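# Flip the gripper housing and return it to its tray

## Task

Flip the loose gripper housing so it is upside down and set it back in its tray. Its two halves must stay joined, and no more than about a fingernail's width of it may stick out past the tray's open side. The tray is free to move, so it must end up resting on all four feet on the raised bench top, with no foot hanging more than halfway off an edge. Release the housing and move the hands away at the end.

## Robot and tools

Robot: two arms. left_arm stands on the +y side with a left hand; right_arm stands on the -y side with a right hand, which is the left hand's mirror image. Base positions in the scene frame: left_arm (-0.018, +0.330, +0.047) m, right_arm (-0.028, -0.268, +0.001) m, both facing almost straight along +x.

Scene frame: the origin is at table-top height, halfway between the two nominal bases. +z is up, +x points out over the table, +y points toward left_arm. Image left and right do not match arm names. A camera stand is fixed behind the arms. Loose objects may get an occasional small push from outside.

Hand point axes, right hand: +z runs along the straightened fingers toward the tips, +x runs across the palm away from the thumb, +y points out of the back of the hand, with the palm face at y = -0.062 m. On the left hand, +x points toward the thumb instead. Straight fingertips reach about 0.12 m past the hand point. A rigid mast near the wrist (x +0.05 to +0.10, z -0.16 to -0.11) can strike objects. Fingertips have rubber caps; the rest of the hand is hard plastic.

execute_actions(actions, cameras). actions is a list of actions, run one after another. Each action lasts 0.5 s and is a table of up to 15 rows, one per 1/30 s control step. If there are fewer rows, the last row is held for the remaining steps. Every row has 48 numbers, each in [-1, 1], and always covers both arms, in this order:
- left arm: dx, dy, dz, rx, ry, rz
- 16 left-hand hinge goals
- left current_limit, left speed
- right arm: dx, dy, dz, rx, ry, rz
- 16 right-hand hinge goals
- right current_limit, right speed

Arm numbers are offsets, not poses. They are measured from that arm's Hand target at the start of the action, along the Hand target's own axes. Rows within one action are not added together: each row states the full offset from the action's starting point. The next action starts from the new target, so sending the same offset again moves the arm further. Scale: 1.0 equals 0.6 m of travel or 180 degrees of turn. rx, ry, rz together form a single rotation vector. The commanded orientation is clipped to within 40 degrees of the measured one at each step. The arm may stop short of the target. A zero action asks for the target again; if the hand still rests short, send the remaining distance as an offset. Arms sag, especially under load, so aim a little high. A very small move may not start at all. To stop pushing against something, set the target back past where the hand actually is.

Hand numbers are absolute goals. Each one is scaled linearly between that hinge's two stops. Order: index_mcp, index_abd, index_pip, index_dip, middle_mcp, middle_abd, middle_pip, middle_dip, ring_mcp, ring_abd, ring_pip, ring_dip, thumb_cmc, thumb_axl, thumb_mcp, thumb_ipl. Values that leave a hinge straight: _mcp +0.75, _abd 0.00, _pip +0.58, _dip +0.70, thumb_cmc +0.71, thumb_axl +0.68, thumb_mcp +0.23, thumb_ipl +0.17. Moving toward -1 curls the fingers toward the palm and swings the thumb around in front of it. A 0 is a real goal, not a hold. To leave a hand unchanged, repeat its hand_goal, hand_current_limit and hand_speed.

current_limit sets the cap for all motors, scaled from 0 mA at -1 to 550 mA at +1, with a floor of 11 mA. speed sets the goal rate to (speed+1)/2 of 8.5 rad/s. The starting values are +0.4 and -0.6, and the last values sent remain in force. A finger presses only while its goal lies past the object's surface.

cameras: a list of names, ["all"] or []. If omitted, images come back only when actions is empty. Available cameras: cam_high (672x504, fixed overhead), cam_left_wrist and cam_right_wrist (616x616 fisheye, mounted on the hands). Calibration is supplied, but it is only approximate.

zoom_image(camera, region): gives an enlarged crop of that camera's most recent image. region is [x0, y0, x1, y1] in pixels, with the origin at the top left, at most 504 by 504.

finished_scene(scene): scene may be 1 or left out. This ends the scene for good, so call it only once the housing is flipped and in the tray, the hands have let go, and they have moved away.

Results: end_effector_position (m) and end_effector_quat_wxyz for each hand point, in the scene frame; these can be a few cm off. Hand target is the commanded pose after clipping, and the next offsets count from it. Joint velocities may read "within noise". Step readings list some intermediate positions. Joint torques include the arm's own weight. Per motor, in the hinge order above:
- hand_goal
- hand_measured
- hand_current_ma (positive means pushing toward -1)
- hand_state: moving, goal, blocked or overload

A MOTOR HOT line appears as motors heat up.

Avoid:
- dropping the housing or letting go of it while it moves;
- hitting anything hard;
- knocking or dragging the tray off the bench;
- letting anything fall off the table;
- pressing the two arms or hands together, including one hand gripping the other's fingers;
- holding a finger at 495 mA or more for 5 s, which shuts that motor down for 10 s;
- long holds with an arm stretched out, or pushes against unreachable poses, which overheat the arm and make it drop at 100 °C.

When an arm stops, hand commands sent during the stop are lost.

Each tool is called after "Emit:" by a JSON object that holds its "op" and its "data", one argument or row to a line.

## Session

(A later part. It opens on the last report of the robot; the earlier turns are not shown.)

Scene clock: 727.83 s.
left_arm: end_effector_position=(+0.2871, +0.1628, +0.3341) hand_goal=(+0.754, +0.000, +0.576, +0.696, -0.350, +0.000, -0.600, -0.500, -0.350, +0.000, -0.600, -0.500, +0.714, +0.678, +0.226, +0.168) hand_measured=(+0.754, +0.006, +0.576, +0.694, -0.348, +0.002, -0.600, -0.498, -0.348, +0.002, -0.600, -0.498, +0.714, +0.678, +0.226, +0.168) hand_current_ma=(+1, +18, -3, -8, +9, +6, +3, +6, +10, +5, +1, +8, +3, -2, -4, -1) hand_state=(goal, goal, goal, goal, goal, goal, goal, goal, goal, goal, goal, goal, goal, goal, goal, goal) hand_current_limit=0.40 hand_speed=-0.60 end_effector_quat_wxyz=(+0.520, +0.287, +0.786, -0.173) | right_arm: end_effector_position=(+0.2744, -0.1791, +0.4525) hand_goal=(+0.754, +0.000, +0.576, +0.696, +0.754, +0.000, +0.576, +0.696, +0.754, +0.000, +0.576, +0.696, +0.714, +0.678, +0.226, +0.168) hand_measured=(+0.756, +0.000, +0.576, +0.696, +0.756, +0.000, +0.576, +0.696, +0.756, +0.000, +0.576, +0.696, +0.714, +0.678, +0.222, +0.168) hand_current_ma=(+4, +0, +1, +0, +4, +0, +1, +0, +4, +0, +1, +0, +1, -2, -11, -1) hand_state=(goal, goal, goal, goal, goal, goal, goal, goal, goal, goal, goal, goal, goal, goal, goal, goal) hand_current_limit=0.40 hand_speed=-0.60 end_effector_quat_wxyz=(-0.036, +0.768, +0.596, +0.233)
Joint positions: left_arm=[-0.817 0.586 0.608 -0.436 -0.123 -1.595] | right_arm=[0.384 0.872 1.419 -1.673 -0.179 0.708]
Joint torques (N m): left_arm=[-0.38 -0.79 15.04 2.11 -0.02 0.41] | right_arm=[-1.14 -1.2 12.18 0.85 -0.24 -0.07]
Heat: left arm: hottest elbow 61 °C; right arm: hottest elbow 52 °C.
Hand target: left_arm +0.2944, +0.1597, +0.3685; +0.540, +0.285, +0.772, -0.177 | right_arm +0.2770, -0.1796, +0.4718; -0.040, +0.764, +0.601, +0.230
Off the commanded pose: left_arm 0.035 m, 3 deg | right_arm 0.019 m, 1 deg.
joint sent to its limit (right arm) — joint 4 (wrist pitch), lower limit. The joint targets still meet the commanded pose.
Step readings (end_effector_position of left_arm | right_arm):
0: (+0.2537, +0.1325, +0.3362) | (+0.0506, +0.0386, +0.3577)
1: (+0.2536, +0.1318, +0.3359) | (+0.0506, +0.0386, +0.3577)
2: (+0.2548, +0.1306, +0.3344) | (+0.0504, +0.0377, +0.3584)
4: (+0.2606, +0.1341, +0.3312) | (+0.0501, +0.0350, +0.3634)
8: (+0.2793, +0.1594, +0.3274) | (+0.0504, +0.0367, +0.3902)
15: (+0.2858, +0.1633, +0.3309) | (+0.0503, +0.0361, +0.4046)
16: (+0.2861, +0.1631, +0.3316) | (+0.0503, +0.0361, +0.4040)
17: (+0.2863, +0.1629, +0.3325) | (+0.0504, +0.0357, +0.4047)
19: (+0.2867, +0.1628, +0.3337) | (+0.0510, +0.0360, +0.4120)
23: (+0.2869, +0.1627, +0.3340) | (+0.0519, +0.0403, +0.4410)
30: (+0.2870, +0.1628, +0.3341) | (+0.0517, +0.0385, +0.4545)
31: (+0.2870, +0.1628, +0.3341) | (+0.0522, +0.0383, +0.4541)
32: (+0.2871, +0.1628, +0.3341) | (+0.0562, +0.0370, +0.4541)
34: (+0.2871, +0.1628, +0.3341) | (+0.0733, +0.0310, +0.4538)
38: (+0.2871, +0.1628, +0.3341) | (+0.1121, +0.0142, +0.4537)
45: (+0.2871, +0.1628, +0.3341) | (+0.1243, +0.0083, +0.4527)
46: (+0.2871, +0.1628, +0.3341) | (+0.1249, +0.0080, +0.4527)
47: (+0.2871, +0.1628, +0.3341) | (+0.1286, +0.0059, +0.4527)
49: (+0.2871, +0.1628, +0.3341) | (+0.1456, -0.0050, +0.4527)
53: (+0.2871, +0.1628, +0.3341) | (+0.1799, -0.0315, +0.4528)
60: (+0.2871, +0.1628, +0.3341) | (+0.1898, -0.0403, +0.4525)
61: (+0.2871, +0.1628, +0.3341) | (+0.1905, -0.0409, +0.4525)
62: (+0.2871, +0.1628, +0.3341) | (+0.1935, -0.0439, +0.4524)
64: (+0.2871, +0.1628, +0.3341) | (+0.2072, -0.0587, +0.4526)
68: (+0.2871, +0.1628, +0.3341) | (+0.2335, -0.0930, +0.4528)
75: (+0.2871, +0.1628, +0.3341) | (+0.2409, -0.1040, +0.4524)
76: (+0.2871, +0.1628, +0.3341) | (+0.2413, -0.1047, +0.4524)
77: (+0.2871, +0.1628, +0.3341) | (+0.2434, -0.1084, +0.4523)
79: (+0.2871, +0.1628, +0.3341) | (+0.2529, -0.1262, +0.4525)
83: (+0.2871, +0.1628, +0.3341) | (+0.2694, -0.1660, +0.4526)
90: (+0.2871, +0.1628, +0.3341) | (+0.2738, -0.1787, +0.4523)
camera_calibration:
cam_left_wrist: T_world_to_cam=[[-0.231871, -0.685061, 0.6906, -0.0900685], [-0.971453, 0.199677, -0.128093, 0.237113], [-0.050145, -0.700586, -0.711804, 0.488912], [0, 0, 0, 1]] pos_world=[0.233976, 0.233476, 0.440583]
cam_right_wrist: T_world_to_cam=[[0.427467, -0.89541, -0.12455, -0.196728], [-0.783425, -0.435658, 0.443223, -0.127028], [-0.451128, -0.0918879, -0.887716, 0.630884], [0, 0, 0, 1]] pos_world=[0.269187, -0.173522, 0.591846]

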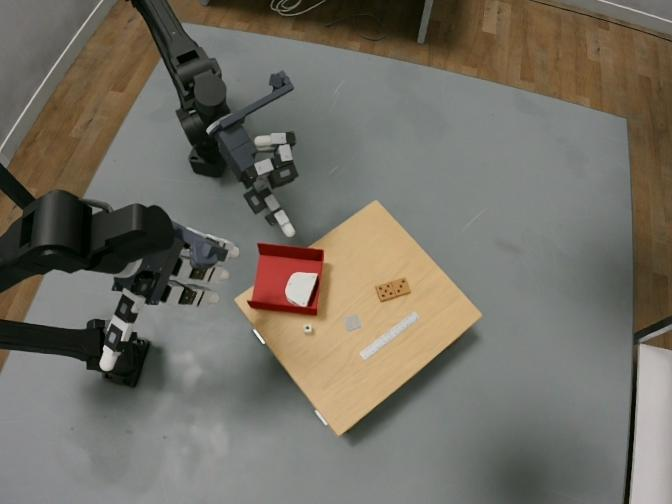

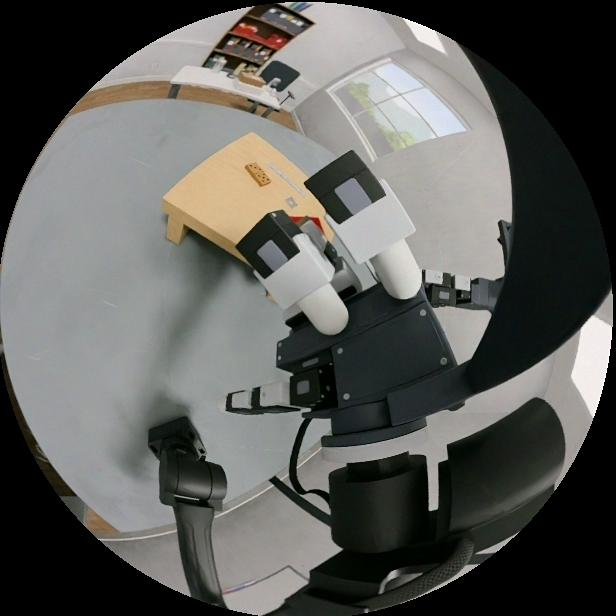

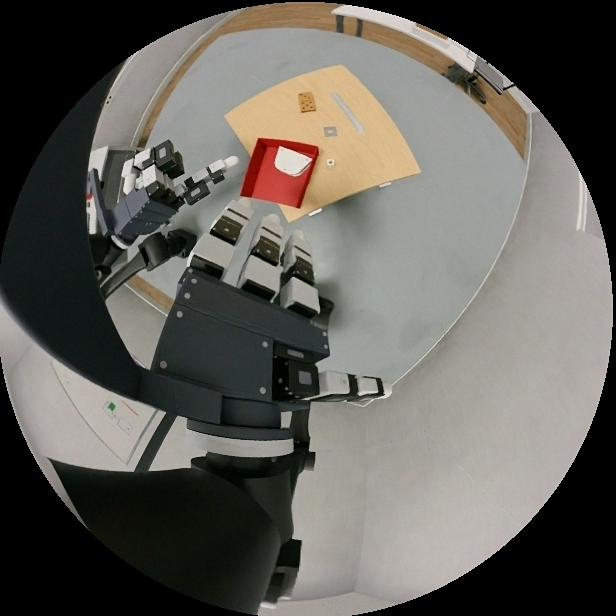

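Emit:
{"op": "execute_actions", "data": {
  "actions": [
    [[0,0,0,0,0,0,0.754,0,0.576,0.696,-0.35,0,-0.6,-0.5,-0.35,0,-0.6,-0.5,0.714,0.678,0.226,0.168,0.4,-0.6,-0.1192,0.0557,-0.0402,-0.0333,-0.0179,0.0741,0.754,0,0.576,0.696,0.754,0,0.576,0.696,0.754,0,0.576,0.696,0.714,0.678,0.226,0.168,0.4,-0.6]],
    [[0,0,0,0,0,0,0.754,0,0.576,0.696,-0.35,0,-0.6,-0.5,-0.35,0,-0.6,-0.5,0.714,0.678,0.226,0.168,0.4,-0.6,-0.1192,0.0557,-0.0402,-0.0333,-0.0179,0.0741,0.754,0,0.576,0.696,0.754,0,0.576,0.696,0.754,0,0.576,0.696,0.714,0.678,0.226,0.168,0.4,-0.6]],
    [[0.0277,-0.0769,0,0,0,0,0.754,0,0.576,0.696,-0.35,0,-0.6,-0.5,-0.35,0,-0.6,-0.5,0.714,0.678,0.226,0.168,0.4,-0.6,0,0,0,0,0,0,0.754,0,0.576,0.696,0.754,0,0.576,0.696,0.754,0,0.576,0.696,0.714,0.678,0.226,0.168,0.4,-0.6]],
    [[0.0277,-0.0769,0,0,0,0,0.754,0,0.576,0.696,-0.35,0,-0.6,-0.5,-0.35,0,-0.6,-0.5,0.714,0.678,0.226,0.168,0.4,-0.6,0,0,0,0,0,0,0.754,0,0.576,0.696,0.754,0,0.576,0.696,0.754,0,0.576,0.696,0.714,0.678,0.226,0.168,0.4,-0.6]],
    [[0,0,0,0,0,0,0.754,0,0.576,0.696,-0.35,0,-0.6,-0.5,-0.35,0,-0.6,-0.5,0.714,0.678,0.226,0.168,0.4,-0.6,0,0,0,0,0,0,0.754,0,0.576,0.696,0.754,0,0.576,0.696,0.754,0,0.576,0.696,0.714,0.678,0.226,0.168,0.4,-0.6]]
  ],
  "cameras": ["all"]
}}

Emit:
{"op": "zoom_image", "data": {
  "camera": "cam_right_wrist",
  "region": [130, 80, 350, 300]
}}

Emit:
{"op": "zoom_image", "data": {
  "camera": "cam_high",
  "region": [190, 180, 350, 340]
}}

Scene clock: 749.60 s.
left_arm: end_effector_position=(+0.2283, +0.1013, +0.3319) hand_goal=(+0.754, +0.000, +0.576, +0.696, -0.350, +0.000, -0.600, -0.500, -0.350, +0.000, -0.600, -0.500, +0.714, +0.678, +0.226, +0.168) hand_measured=(+0.754, +0.006, +0.576, +0.694, -0.348, +0.002, -0.600, -0.498, -0.348, +0.002, -0.600, -0.498, +0.714, +0.678, +0.226, +0.168) hand_current_ma=(+0, +18, -3, -8, +9, +6, +3, +6, +10, +5, +1, +8, +0, -2, -4, -1) hand_state=(goal, goal, goal, goal, goal, goal, goal, goal, goal, goal, goal, goal, goal, goal, goal, goal) hand_current_limit=0.40 hand_speed=-0.60 end_effector_quat_wxyz=(+0.537, +0.293, +0.773, -0.167) | right_arm: end_effector_position=(+0.2784, -0.3416, +0.4525) hand_goal=(+0.754, +0.000, +0.576, +0.696, +0.754, +0.000, +0.576, +0.696, +0.754, +0.000, +0.576, +0.696, +0.714, +0.678, +0.226, +0.168) hand_measured=(+0.756, +0.000, +0.576, +0.696, +0.756, +0.000, +0.576, +0.696, +0.756, +0.000, +0.576, +0.696, +0.714, +0.678, +0.222, +0.168) hand_current_ma=(+4, +0, +1, +0, +4, +0, +1, +0, +4, +0, +1, +0, +1, -2, -11, -1) hand_state=(goal, goal, goal, goal, goal, goal, goal, goal, goal, goal, goal, goal, goal, goal, goal, goal) hand_current_limit=0.40 hand_speed=-0.60 end_effector_quat_wxyz=(+0.025, +0.895, +0.377, +0.235)
Joint positions: left_arm=[-1.239 0.661 0.608 -0.384 -0.52 -1.738] | right_arm=[-0.138 0.872 1.419 -1.673 -0.179 0.708]
Joint torques (N m): left_arm=[-1.9 -0.85 10.67 2.43 -0.43 0.07] | right_arm=[-1.32 -1.55 11.95 0.94 -0.23 -0.06]
Heat: left arm: hottest elbow 67 °C; right arm: hottest elbow 57 °C.
Hand target: left_arm +0.2278, +0.0964, +0.3342; +0.540, +0.285, +0.772, -0.177 | right_arm +0.2791, -0.3432, +0.4719; +0.021, +0.894, +0.383, +0.233
Off the commanded pose: left_arm 0.005 m, 1 deg | right_arm 0.019 m, 1 deg.
joint sent to its limit (right arm) — joint 4 (wrist pitch), lower limit. The joint targets still meet the commanded pose.
Step readings (end_effector_position of left_arm | right_arm):
0: (+0.2871, +0.1628, +0.3341) | (+0.2744, -0.1791, +0.4525)
1: (+0.2871, +0.1628, +0.3341) | (+0.2746, -0.1799, +0.4525)
2: (+0.2871, +0.1628, +0.3341) | (+0.2756, -0.1833, +0.4525)
4: (+0.2871, +0.1628, +0.3341) | (+0.2803, -0.2042, +0.4526)
8: (+0.2871, +0.1628, +0.3341) | (+0.2857, -0.2458, +0.4527)
15: (+0.2871, +0.1628, +0.3341) | (+0.2866, -0.2595, +0.4523)
16: (+0.2871, +0.1628, +0.3341) | (+0.2867, -0.2605, +0.4523)
17: (+0.2871, +0.1628, +0.3341) | (+0.2867, -0.2644, +0.4523)
19: (+0.2871, +0.1628, +0.3341) | (+0.2860, -0.2857, +0.4525)
23: (+0.2871, +0.1628, +0.3341) | (+0.2806, -0.3274, +0.4526)
30: (+0.2871, +0.1628, +0.3341) | (+0.2780, -0.3411, +0.4522)
31: (+0.2872, +0.1635, +0.3343) | (+0.2781, -0.3412, +0.4523)
32: (+0.2865, +0.1647, +0.3355) | (+0.2781, -0.3413, +0.4523)
34: (+0.2815, +0.1627, +0.3381) | (+0.2782, -0.3415, +0.4523)
38: (+0.2637, +0.1400, +0.3397) | (+0.2783, -0.3417, +0.4524)
45: (+0.2595, +0.1348, +0.3379) | (+0.2784, -0.3416, +0.4525)
46: (+0.2595, +0.1353, +0.3379) | (+0.2784, -0.3416, +0.4525)
47: (+0.2585, +0.1361, +0.3388) | (+0.2784, -0.3416, +0.4525)
49: (+0.2520, +0.1312, +0.3405) | (+0.2784, -0.3416, +0.4525)
53: (+0.2323, +0.1064, +0.3377) | (+0.2784, -0.3416, +0.4525)
60: (+0.2283, +0.1007, +0.3321) | (+0.2784, -0.3416, +0.4525)
61: (+0.2284, +0.1008, +0.3321) | (+0.2784, -0.3416, +0.4525)
62: (+0.2284, +0.1010, +0.3321) | (+0.2784, -0.3416, +0.4525)
64: (+0.2284, +0.1011, +0.3321) | (+0.2784, -0.3416, +0.4525)
68: (+0.2284, +0.1012, +0.3320) | (+0.2784, -0.3416, +0.4525)
75: (+0.2283, +0.1013, +0.3319) | (+0.2784, -0.3416, +0.4525)
camera_calibration:
cam_left_wrist: T_world_to_cam=[[-0.265577, -0.684621, 0.678795, -0.132754], [-0.963866, 0.203705, -0.171658, 0.204368], [-0.0207529, -0.699856, -0.713982, 0.435216], [0, 0, 0, 1]] pos_world=[0.170759, 0.172072, 0.43593]
cam_right_wrist: T_world_to_cam=[[-0.076165, -0.989258, -0.124771, -0.235705], [-0.896273, 0.0130932, 0.44331, -0.00998224], [-0.436914, 0.145593, -0.887642, 0.694908], [0, 0, 0, 1]] pos_world=[0.276716, -0.334216, 0.591846]

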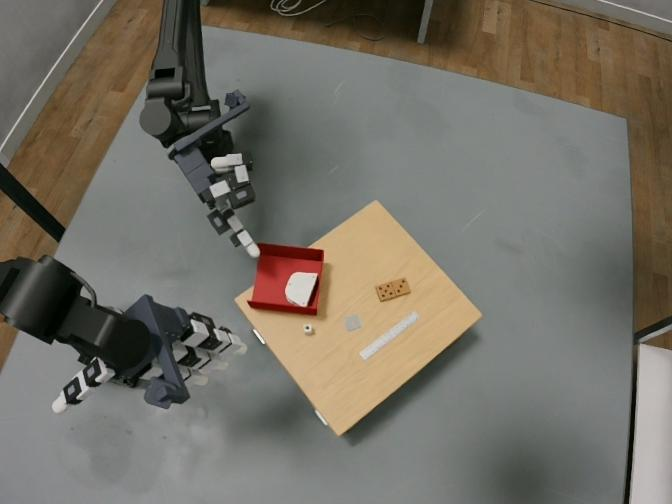

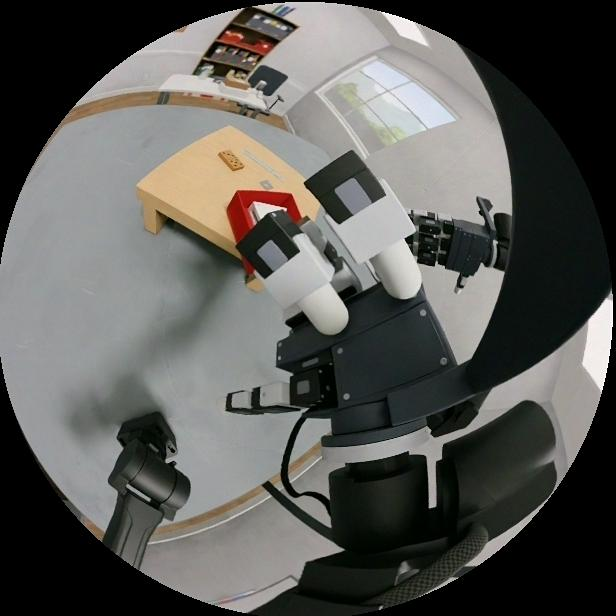

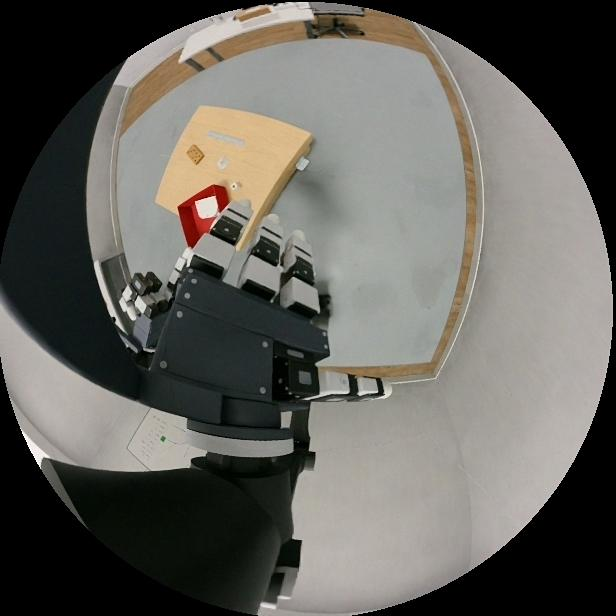

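Scaled by 2.291 from the camera's 616x616 image, which has a finer 880x880 frame.

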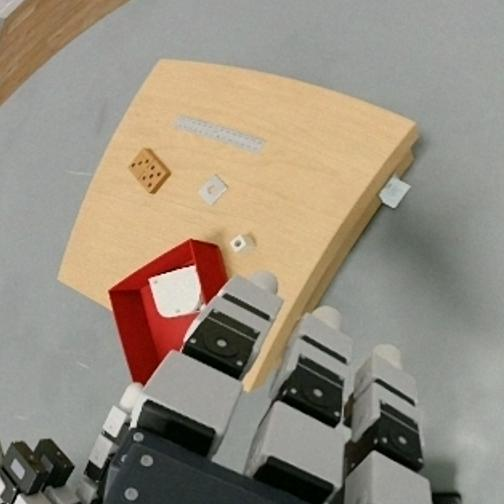

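Scaled by 3.150 from the camera's 672x504 image, which has a finer 960x720 frame.

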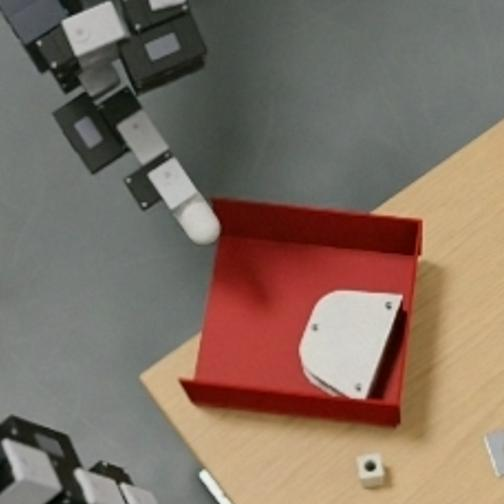

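Emit:
{"op": "execute_actions", "data": {
  "actions": [
    [[0.0584,-0.0022,0.0222,0,0,0,0.754,0,0.576,0.696,-0.35,0,-0.6,-0.5,-0.35,0,-0.6,-0.5,0.714,0.678,0.226,0.168,0.4,-0.6,0,0,0,0,0,0,0.754,0,0.576,0.696,0.754,0,0.576,0.696,0.754,0,0.576,0.696,0.714,0.678,0.226,0.168,0.4,-0.6]],
    [[0.0584,-0.0022,0.0222,0,0,0,0.754,0,0.576,0.696,-0.35,0,-0.6,-0.5,-0.35,0,-0.6,-0.5,0.714,0.678,0.226,0.168,0.4,-0.6,0,0,0,0,0,0,0.754,0,0.576,0.696,0.754,0,0.576,0.696,0.754,0,0.576,0.696,0.714,0.678,0.226,0.168,0.4,-0.6]],
    [[0,0,0,0,0,0,0.754,0,0.576,0.696,-0.35,0,-0.6,-0.5,-0.35,0,-0.6,-0.5,0.714,0.678,0.226,0.168,0.4,-0.6,0,0,0,0,0,0,0.754,0,0.576,0.696,0.754,0,0.576,0.696,0.754,0,0.576,0.696,0.714,0.678,0.226,0.168,0.4,-0.6]]
  ],
  "cameras": ["all"]
}}

Emit:
{"op": "zoom_image", "data": {
  "camera": "cam_high",
  "region": [190, 180, 350, 340]
}}

Emit:
{"op": "zoom_image", "data": {
  "camera": "cam_right_wrist",
  "region": [150, 160, 270, 280]
}}

Scene clock: 767.17 s.
left_arm: end_effector_position=(+0.2283, +0.1012, +0.2560) hand_goal=(+0.754, +0.000, +0.576, +0.696, -0.350, +0.000, -0.600, -0.500, -0.350, +0.000, -0.600, -0.500, +0.714, +0.678, +0.226, +0.168) hand_measured=(+0.754, +0.006, +0.576, +0.694, -0.348, +0.002, -0.600, -0.498, -0.348, +0.002, -0.600, -0.498, +0.714, +0.678, +0.226, +0.168) hand_current_ma=(+0, +18, -3, -8, +9, +6, +3, +6, +10, +5, +1, +8, +0, -2, -4, -1) hand_state=(goal, goal, goal, goal, goal, goal, goal, goal, goal, goal, goal, goal, goal, goal, goal, goal) hand_current_limit=0.40 hand_speed=-0.60 end_effector_quat_wxyz=(+0.537, +0.292, +0.774, -0.167) | right_arm: end_effector_position=(+0.2784, -0.3416, +0.4525) hand_goal=(+0.754, +0.000, +0.576, +0.696, +0.754, +0.000, +0.576, +0.696, +0.754, +0.000, +0.576, +0.696, +0.714, +0.678, +0.226, +0.168) hand_measured=(+0.756, +0.000, +0.576, +0.696, +0.756, +0.000, +0.576, +0.696, +0.756, +0.000, +0.576, +0.696, +0.714, +0.678, +0.222, +0.168) hand_current_ma=(+4, +0, +1, +0, +4, +0, +1, +0, +4, +0, +1, +0, +1, -2, -11, -1) hand_state=(goal, goal, goal, goal, goal, goal, goal, goal, goal, goal, goal, goal, goal, goal, goal, goal) hand_current_limit=0.40 hand_speed=-0.60 end_effector_quat_wxyz=(+0.025, +0.895, +0.377, +0.235)
Joint positions: left_arm=[-1.239 0.714 0.426 -0.15 -0.521 -1.741] | right_arm=[-0.138 0.872 1.419 -1.673 -0.179 0.708]
Joint torques (N m): left_arm=[-1.26 -1.61 10.48 2.58 -0.41 0.09] | right_arm=[-1.32 -1.38 11.97 0.79 -0.23 -0.06]
Heat: left arm: hottest elbow 62 °C; right arm: hottest elbow 59 °C.
Hand target: left_arm +0.2278, +0.0964, +0.2591; +0.540, +0.285, +0.772, -0.177 | right_arm +0.2791, -0.3432, +0.4719; +0.021, +0.894, +0.383, +0.233
Off the commanded pose: left_arm 0.006 m, 1 deg | right_arm 0.019 m, 1 deg.
joint sent to its limit (right arm) — joint 4 (wrist pitch), lower limit. The joint targets still meet the commanded pose.
Step readings (end_effector_position of left_arm | right_arm):
0: (+0.2283, +0.1013, +0.3319) | (+0.2784, -0.3416, +0.4525)
1: (+0.2283, +0.1013, +0.3315) | (+0.2784, -0.3416, +0.4525)
2: (+0.2285, +0.1007, +0.3306) | (+0.2784, -0.3416, +0.4525)
4: (+0.2288, +0.1000, +0.3244) | (+0.2784, -0.3416, +0.4525)
8: (+0.2277, +0.1029, +0.3016) | (+0.2784, -0.3416, +0.4525)
15: (+0.2281, +0.1018, +0.2924) | (+0.2784, -0.3416, +0.4525)
16: (+0.2282, +0.1014, +0.2926) | (+0.2784, -0.3416, +0.4525)
17: (+0.2284, +0.1008, +0.2919) | (+0.2784, -0.3416, +0.4525)
19: (+0.2287, +0.1001, +0.2870) | (+0.2784, -0.3416, +0.4525)
23: (+0.2277, +0.1029, +0.2656) | (+0.2784, -0.3416, +0.4525)
30: (+0.2280, +0.1020, +0.2548) | (+0.2784, -0.3416, +0.4525)
31: (+0.2281, +0.1017, +0.2553) | (+0.2784, -0.3416, +0.4525)
32: (+0.2281, +0.1016, +0.2554) | (+0.2784, -0.3416, +0.4525)
34: (+0.2282, +0.1014, +0.2557) | (+0.2784, -0.3416, +0.4525)
38: (+0.2282, +0.1013, +0.2559) | (+0.2784, -0.3416, +0.4525)
45: (+0.2283, +0.1012, +0.2560) | (+0.2784, -0.3416, +0.4525)
camera_calibration:
cam_left_wrist: T_world_to_cam=[[-0.262752, -0.684823, 0.679691, -0.0821101], [-0.964625, 0.202117, -0.169257, 0.191012], [-0.0214665, -0.700119, -0.713704, 0.381094], [0, 0, 0, 1]] pos_world=[0.170861, 0.171974, 0.360128]
cam_right_wrist: T_world_to_cam=[[-0.076165, -0.989258, -0.124771, -0.235705], [-0.896273, 0.0130932, 0.44331, -0.00998224], [-0.436914, 0.145593, -0.887642, 0.694908], [0, 0, 0, 1]] pos_world=[0.276716, -0.334216, 0.591846]

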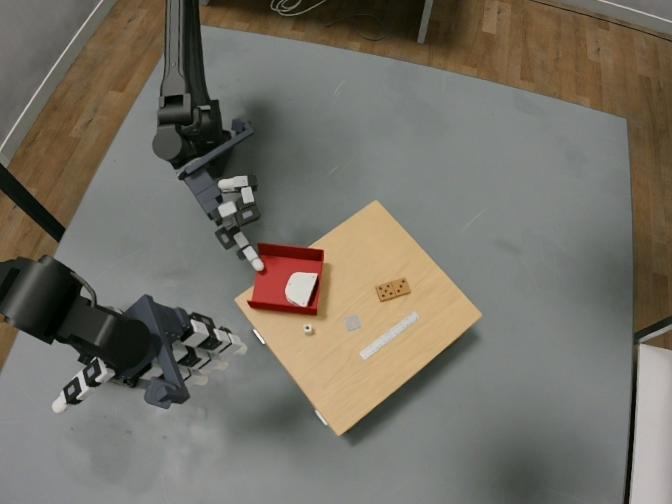

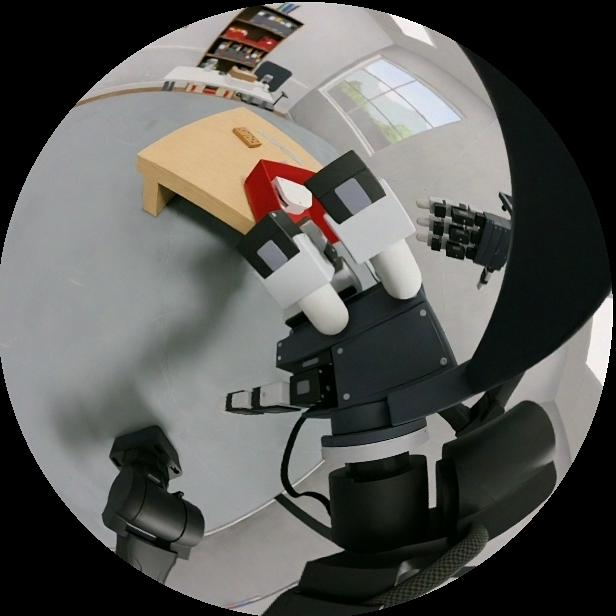

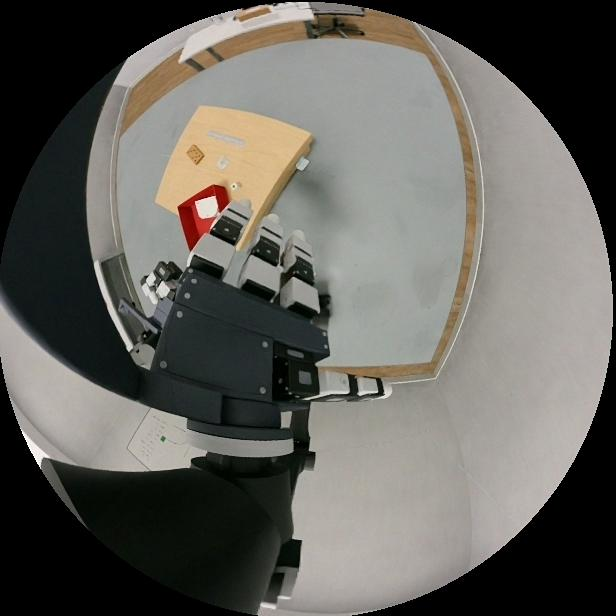

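Scaled by 3.150 from the camera's 672x504 image, which has a finer 960x720 frame.

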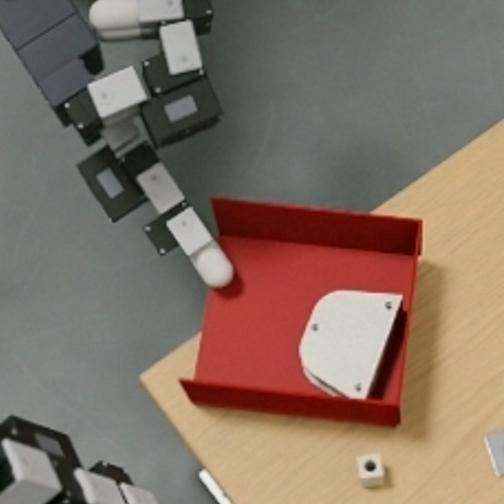

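Scaled by 4.200 from the camera's 616x616 image, which has a finer 880x880 frame.

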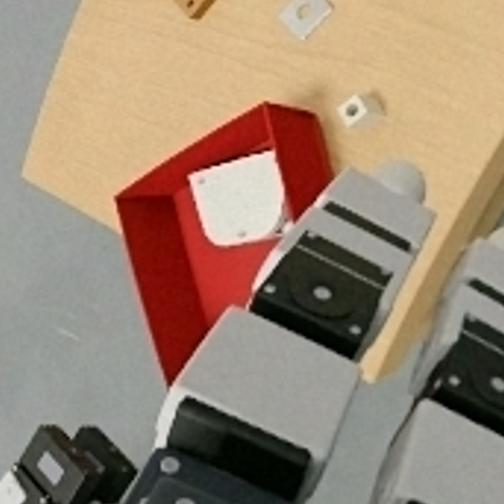

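Emit:
{"op": "execute_actions", "data": {
  "actions": [
    [[0.0343,0,0.013,0,0,0,0.754,0,0.576,0.696,-0.35,0,-0.6,-0.5,-0.35,0,-0.6,-0.5,0.714,0.678,0.226,0.168,0.4,-0.6,0,0,0,0,0,0,0.754,0,0.576,0.696,0.754,0,0.576,0.696,0.754,0,0.576,0.696,0.714,0.678,0.226,0.168,0.4,-0.6]],
    [[-0.0032,0.0311,0.0115,0,0,0,0.754,0,0.576,0.696,-0.35,0,-0.6,-0.5,-0.35,0,-0.6,-0.5,0.714,0.678,0.226,0.168,0.4,-0.6,0,0,0,0,0,0,0.754,0,0.576,0.696,0.754,0,0.576,0.696,0.754,0,0.576,0.696,0.714,0.678,0.226,0.168,0.4,-0.6]],
    [[-0.0032,0.0311,0.0115,0,0,0,0.754,0,0.576,0.696,-0.35,0,-0.6,-0.5,-0.35,0,-0.6,-0.5,0.714,0.678,0.226,0.168,0.4,-0.6,0,0,0,0,0,0,0.754,0,0.576,0.696,0.754,0,0.576,0.696,0.754,0,0.576,0.696,0.714,0.678,0.226,0.168,0.4,-0.6]],
    [[-0.0032,0.0311,0.0115,0,0,0,0.754,0,0.576,0.696,-0.35,0,-0.6,-0.5,-0.35,0,-0.6,-0.5,0.714,0.678,0.226,0.168,0.4,-0.6,0,0,0,0,0,0,0.754,0,0.576,0.696,0.754,0,0.576,0.696,0.754,0,0.576,0.696,0.714,0.678,0.226,0.168,0.4,-0.6]]
  ],
  "cameras": ["all"]
}}

Emit:
{"op": "zoom_image", "data": {
  "camera": "cam_high",
  "region": [190, 180, 350, 340]
}}

Scene clock: 785.73 s.
left_arm: end_effector_position=(+0.2764, +0.1237, +0.2376) hand_goal=(+0.754, +0.000, +0.576, +0.696, -0.350, +0.000, -0.600, -0.500, -0.350, +0.000, -0.600, -0.500, +0.714, +0.678, +0.226, +0.168) hand_measured=(+0.774, -0.010, +0.586, +0.700, -0.348, +0.002, -0.600, -0.498, -0.348, +0.002, -0.600, -0.498, +0.714, +0.678, +0.226, +0.168) hand_current_ma=(+82, -31, +38, +12, +9, +6, +3, +6, +10, +5, +1, +8, +0, -2, -4, -1) hand_state=(goal, goal, goal, goal, goal, goal, goal, goal, goal, goal, goal, goal, goal, goal, goal, goal) hand_current_limit=0.40 hand_speed=-0.60 end_effector_quat_wxyz=(+0.536, +0.282, +0.774, -0.185) | right_arm: end_effector_position=(+0.2784, -0.3416, +0.4525) hand_goal=(+0.754, +0.000, +0.576, +0.696, +0.754, +0.000, +0.576, +0.696, +0.754, +0.000, +0.576, +0.696, +0.714, +0.678, +0.226, +0.168) hand_measured=(+0.756, +0.000, +0.576, +0.696, +0.756, +0.000, +0.576, +0.696, +0.756, +0.000, +0.576, +0.696, +0.714, +0.678, +0.222, +0.168) hand_current_ma=(+4, +0, +1, +0, +4, +0, +1, +0, +4, +0, +1, +0, +1, -2, -11, -1) hand_state=(goal, goal, goal, goal, goal, goal, goal, goal, goal, goal, goal, goal, goal, goal, goal, goal) hand_current_limit=0.40 hand_speed=-0.60 end_effector_quat_wxyz=(+0.025, +0.895, +0.377, +0.235)
Joint positions: left_arm=[-0.975 0.734 0.374 -0.019 -0.262 -1.656] | right_arm=[-0.138 0.872 1.419 -1.673 -0.179 0.708]
Joint torques (N m): left_arm=[-0.32 -2.02 9.29 2.39 -0.19 0.45] | right_arm=[-1.26 -1.49 12.03 0.8 -0.22 -0.08]
Heat: left arm: hottest elbow 56 °C; right arm: hottest elbow 60 °C.
Hand target: left_arm +0.2802, +0.1269, +0.2371; +0.540, +0.285, +0.772, -0.177 | right_arm +0.2791, -0.3432, +0.4719; +0.021, +0.894, +0.383, +0.233
Off the commanded pose: left_arm 0.005 m, 1 deg | right_arm 0.019 m, 1 deg.
joint sent to its limit (right arm) — joint 4 (wrist pitch), lower limit. The joint targets still meet the commanded pose.
Step readings (end_effector_position of left_arm | right_arm):
0: (+0.2283, +0.1012, +0.2560) | (+0.2784, -0.3416, +0.4525)
1: (+0.2283, +0.1011, +0.2560) | (+0.2784, -0.3416, +0.4525)
2: (+0.2284, +0.1008, +0.2558) | (+0.2784, -0.3416, +0.4525)
4: (+0.2287, +0.1001, +0.2533) | (+0.2784, -0.3416, +0.4525)
8: (+0.2282, +0.1013, +0.2419) | (+0.2784, -0.3416, +0.4525)
15: (+0.2285, +0.1005, +0.2389) | (+0.2784, -0.3416, +0.4525)
16: (+0.2284, +0.1001, +0.2389) | (+0.2784, -0.3416, +0.4525)
17: (+0.2286, +0.0989, +0.2381) | (+0.2784, -0.3416, +0.4525)
19: (+0.2315, +0.0984, +0.2367) | (+0.2784, -0.3416, +0.4525)
23: (+0.2400, +0.1034, +0.2367) | (+0.2784, -0.3416, +0.4525)
30: (+0.2424, +0.1043, +0.2371) | (+0.2784, -0.3416, +0.4525)
31: (+0.2425, +0.1041, +0.2367) | (+0.2784, -0.3416, +0.4525)
32: (+0.2432, +0.1032, +0.2363) | (+0.2784, -0.3416, +0.4525)
34: (+0.2475, +0.1048, +0.2363) | (+0.2784, -0.3416, +0.4525)
38: (+0.2566, +0.1122, +0.2364) | (+0.2784, -0.3416, +0.4525)
45: (+0.2592, +0.1134, +0.2367) | (+0.2784, -0.3416, +0.4525)
46: (+0.2593, +0.1131, +0.2368) | (+0.2784, -0.3416, +0.4525)
47: (+0.2600, +0.1122, +0.2366) | (+0.2784, -0.3416, +0.4525)
49: (+0.2643, +0.1137, +0.2365) | (+0.2784, -0.3416, +0.4525)
53: (+0.2737, +0.1222, +0.2371) | (+0.2784, -0.3416, +0.4525)
60: (+0.2764, +0.1239, +0.2376) | (+0.2784, -0.3416, +0.4525)
camera_calibration:
cam_left_wrist: T_world_to_cam=[[-0.255702, -0.657351, 0.708876, -0.0537861], [-0.966143, 0.199852, -0.163176, 0.229019], [-0.0344069, -0.7266, -0.686198, 0.385093], [0, 0, 0, 1]] pos_world=[0.220762, 0.198682, 0.339748]
cam_right_wrist: T_world_to_cam=[[-0.076165, -0.989258, -0.124771, -0.235705], [-0.896273, 0.0130932, 0.44331, -0.00998224], [-0.436914, 0.145593, -0.887642, 0.694908], [0, 0, 0, 1]] pos_world=[0.276716, -0.334216, 0.591846]

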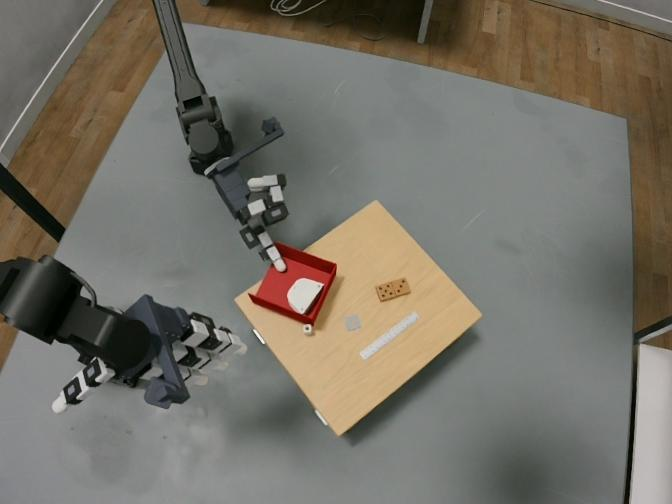

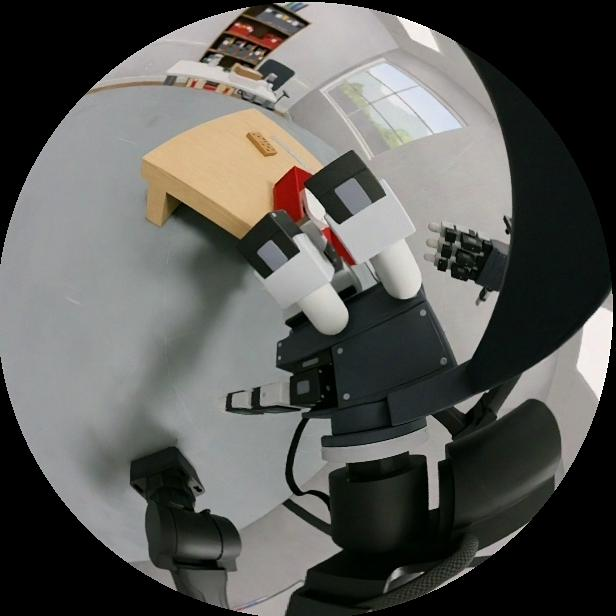

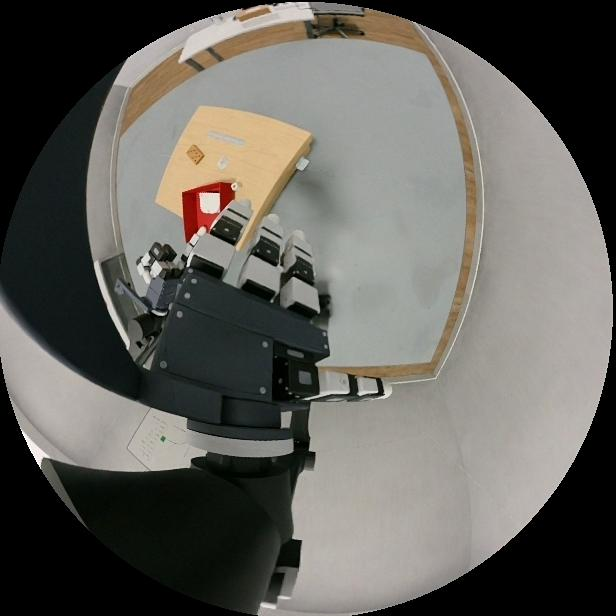

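Scaled by 3.150 from the camera's 672x504 image, which has a finer 960x720 frame.

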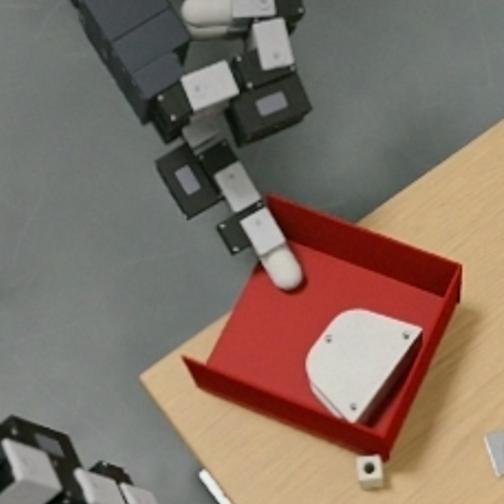

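Emit:
{"op": "execute_actions", "data": {
  "actions": [
    [[0,0.037,0,0,0,0,0.754,0,0.576,0.696,-0.35,0,-0.6,-0.5,-0.35,0,-0.6,-0.5,0.714,0.678,0.226,0.168,0.4,-0.6,0,0,0,0,0,0,0.754,0,0.576,0.696,0.754,0,0.576,0.696,0.754,0,0.576,0.696,0.714,0.678,0.226,0.168,0.4,-0.6]],
    [[0,0.037,0,0,0,0,0.754,0,0.576,0.696,-0.35,0,-0.6,-0.5,-0.35,0,-0.6,-0.5,0.714,0.678,0.226,0.168,0.4,-0.6,0,0,0,0,0,0,0.754,0,0.576,0.696,0.754,0,0.576,0.696,0.754,0,0.576,0.696,0.714,0.678,0.226,0.168,0.4,-0.6]],
    [[0,0.037,0,0,0,0,0.754,0,0.576,0.696,-0.35,0,-0.6,-0.5,-0.35,0,-0.6,-0.5,0.714,0.678,0.226,0.168,0.4,-0.6,0,0,0,0,0,0,0.754,0,0.576,0.696,0.754,0,0.576,0.696,0.754,0,0.576,0.696,0.714,0.678,0.226,0.168,0.4,-0.6]]
  ],
  "cameras": ["all"]
}}

Emit:
{"op": "zoom_image", "data": {
  "camera": "cam_high",
  "region": [220, 190, 380, 350]
}}

Scene clock: 825.83 s.
left_arm: end_effector_position=(+0.3213, +0.1762, +0.2387) hand_goal=(+0.754, +0.000, +0.576, +0.696, -0.350, +0.000, -0.600, -0.500, -0.350, +0.000, -0.600, -0.500, +0.714, +0.678, +0.226, +0.168) hand_measured=(+0.756, +0.000, +0.578, +0.698, -0.348, +0.002, -0.600, -0.498, -0.348, +0.002, -0.600, -0.498, +0.714, +0.678, +0.226, +0.168) hand_current_ma=(+6, +2, +8, +5, +9, +6, +3, +6, +10, +5, +1, +8, +0, -2, -4, -1) hand_state=(goal, goal, goal, goal, goal, goal, goal, goal, goal, goal, goal, goal, goal, goal, goal, goal) hand_current_limit=0.40 hand_speed=-0.60 end_effector_quat_wxyz=(+0.539, +0.280, +0.773, -0.182) | right_arm: end_effector_position=(+0.2784, -0.3416, +0.4525) hand_goal=(+0.754, +0.000, +0.576, +0.696, +0.754, +0.000, +0.576, +0.696, +0.754, +0.000, +0.576, +0.696, +0.714, +0.678, +0.226, +0.168) hand_measured=(+0.756, +0.000, +0.576, +0.696, +0.756, +0.000, +0.576, +0.696, +0.756, +0.000, +0.576, +0.696, +0.714, +0.678, +0.222, +0.168) hand_current_ma=(+4, +0, +1, +0, +4, +0, +1, +0, +4, +0, +1, +0, +1, -2, -11, -1) hand_state=(goal, goal, goal, goal, goal, goal, goal, goal, goal, goal, goal, goal, goal, goal, goal, goal) hand_current_limit=0.40 hand_speed=-0.60 end_effector_quat_wxyz=(+0.025, +0.895, +0.377, +0.235)
Joint positions: left_arm=[-0.652 0.704 0.362 -0.019 0.031 -1.538] | right_arm=[-0.138 0.872 1.419 -1.673 -0.179 0.708]
Joint torques (N m): left_arm=[-0.03 -2.49 9.81 2.02 0.07 0.54] | right_arm=[-1.26 -1.55 12 0.84 -0.22 -0.04]
Heat: left arm: hottest elbow 51 °C; right arm: hottest elbow 61 °C.
Hand target: left_arm +0.3222, +0.1786, +0.2395; +0.540, +0.285, +0.772, -0.177 | right_arm +0.2791, -0.3432, +0.4719; +0.021, +0.894, +0.383, +0.233
Off the commanded pose: left_arm 0.003 m, 1 deg | right_arm 0.019 m, 1 deg.
joint sent to its limit (right arm) — joint 4 (wrist pitch), lower limit. The joint targets still meet the commanded pose.
Step readings (end_effector_position of left_arm | right_arm):
0: (+0.2765, +0.1237, +0.2376) | (+0.2784, -0.3416, +0.4525)
1: (+0.2766, +0.1235, +0.2375) | (+0.2784, -0.3416, +0.4525)
2: (+0.2771, +0.1229, +0.2370) | (+0.2784, -0.3416, +0.4525)
4: (+0.2808, +0.1254, +0.2370) | (+0.2784, -0.3416, +0.4525)
8: (+0.2889, +0.1373, +0.2370) | (+0.2784, -0.3416, +0.4525)
15: (+0.2912, +0.1393, +0.2372) | (+0.2784, -0.3416, +0.4525)
16: (+0.2913, +0.1388, +0.2372) | (+0.2784, -0.3416, +0.4525)
17: (+0.2919, +0.1383, +0.2373) | (+0.2784, -0.3416, +0.4525)
19: (+0.2954, +0.1416, +0.2368) | (+0.2784, -0.3416, +0.4525)
23: (+0.3035, +0.1549, +0.2369) | (+0.2784, -0.3416, +0.4525)
30: (+0.3061, +0.1574, +0.2376) | (+0.2784, -0.3416, +0.4525)
31: (+0.3061, +0.1568, +0.2376) | (+0.2784, -0.3416, +0.4525)
32: (+0.3067, +0.1563, +0.2373) | (+0.2784, -0.3416, +0.4525)
34: (+0.3102, +0.1594, +0.2373) | (+0.2784, -0.3416, +0.4525)
38: (+0.3183, +0.1724, +0.2376) | (+0.2784, -0.3416, +0.4525)
45: (+0.3211, +0.1762, +0.2384) | (+0.2784, -0.3416, +0.4525)
camera_calibration:
cam_left_wrist: T_world_to_cam=[[-0.254774, -0.659673, 0.707051, -0.00814726], [-0.966664, 0.193032, -0.168225, 0.264682], [-0.0255099, -0.72634, -0.686862, 0.422744], [0, 0, 0, 1]] pos_world=[0.264567, 0.250589, 0.340653]
cam_right_wrist: T_world_to_cam=[[-0.076165, -0.989258, -0.124771, -0.235705], [-0.896273, 0.0130932, 0.44331, -0.00998224], [-0.436914, 0.145593, -0.887642, 0.694908], [0, 0, 0, 1]] pos_world=[0.276716, -0.334216, 0.591846]

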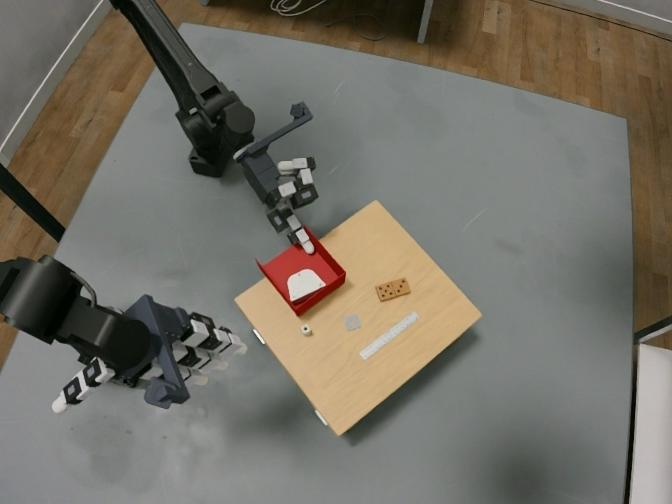

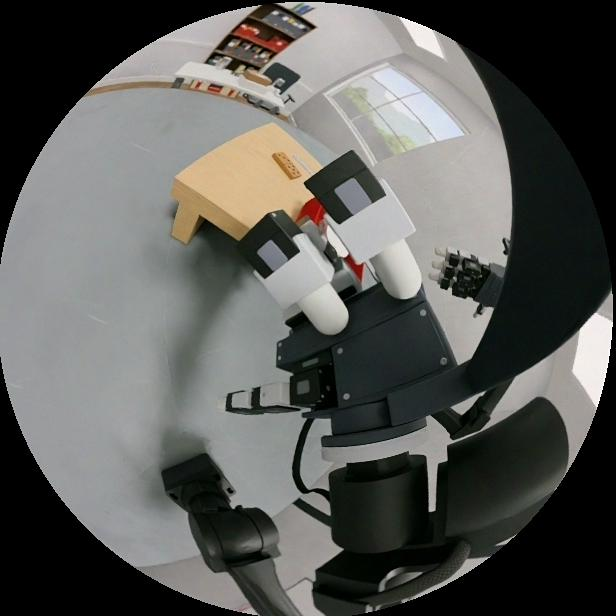

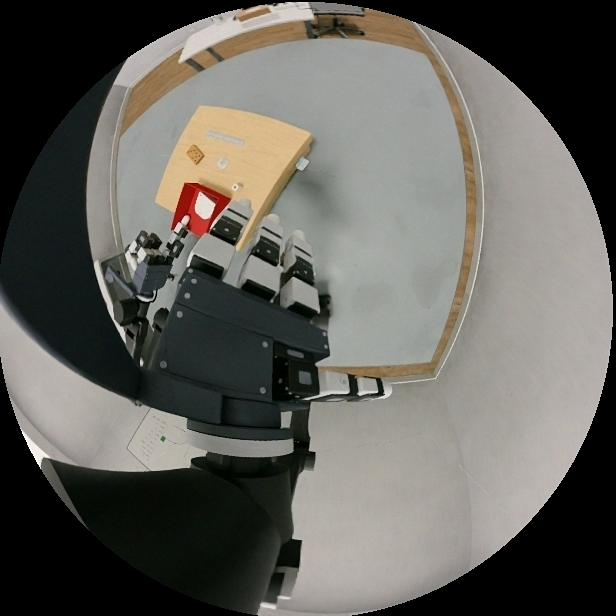

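Scaled by 3.150 from the camera's 672x504 image, which has a finer 960x720 frame.

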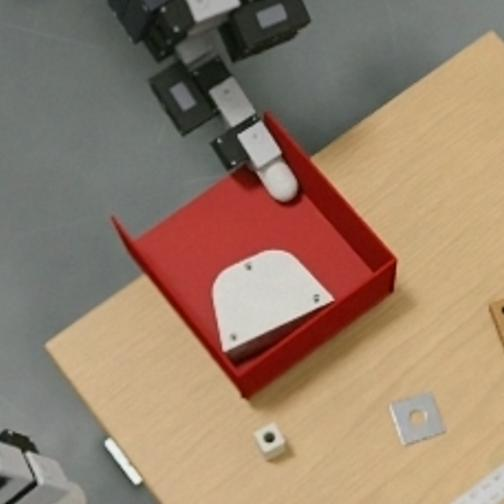

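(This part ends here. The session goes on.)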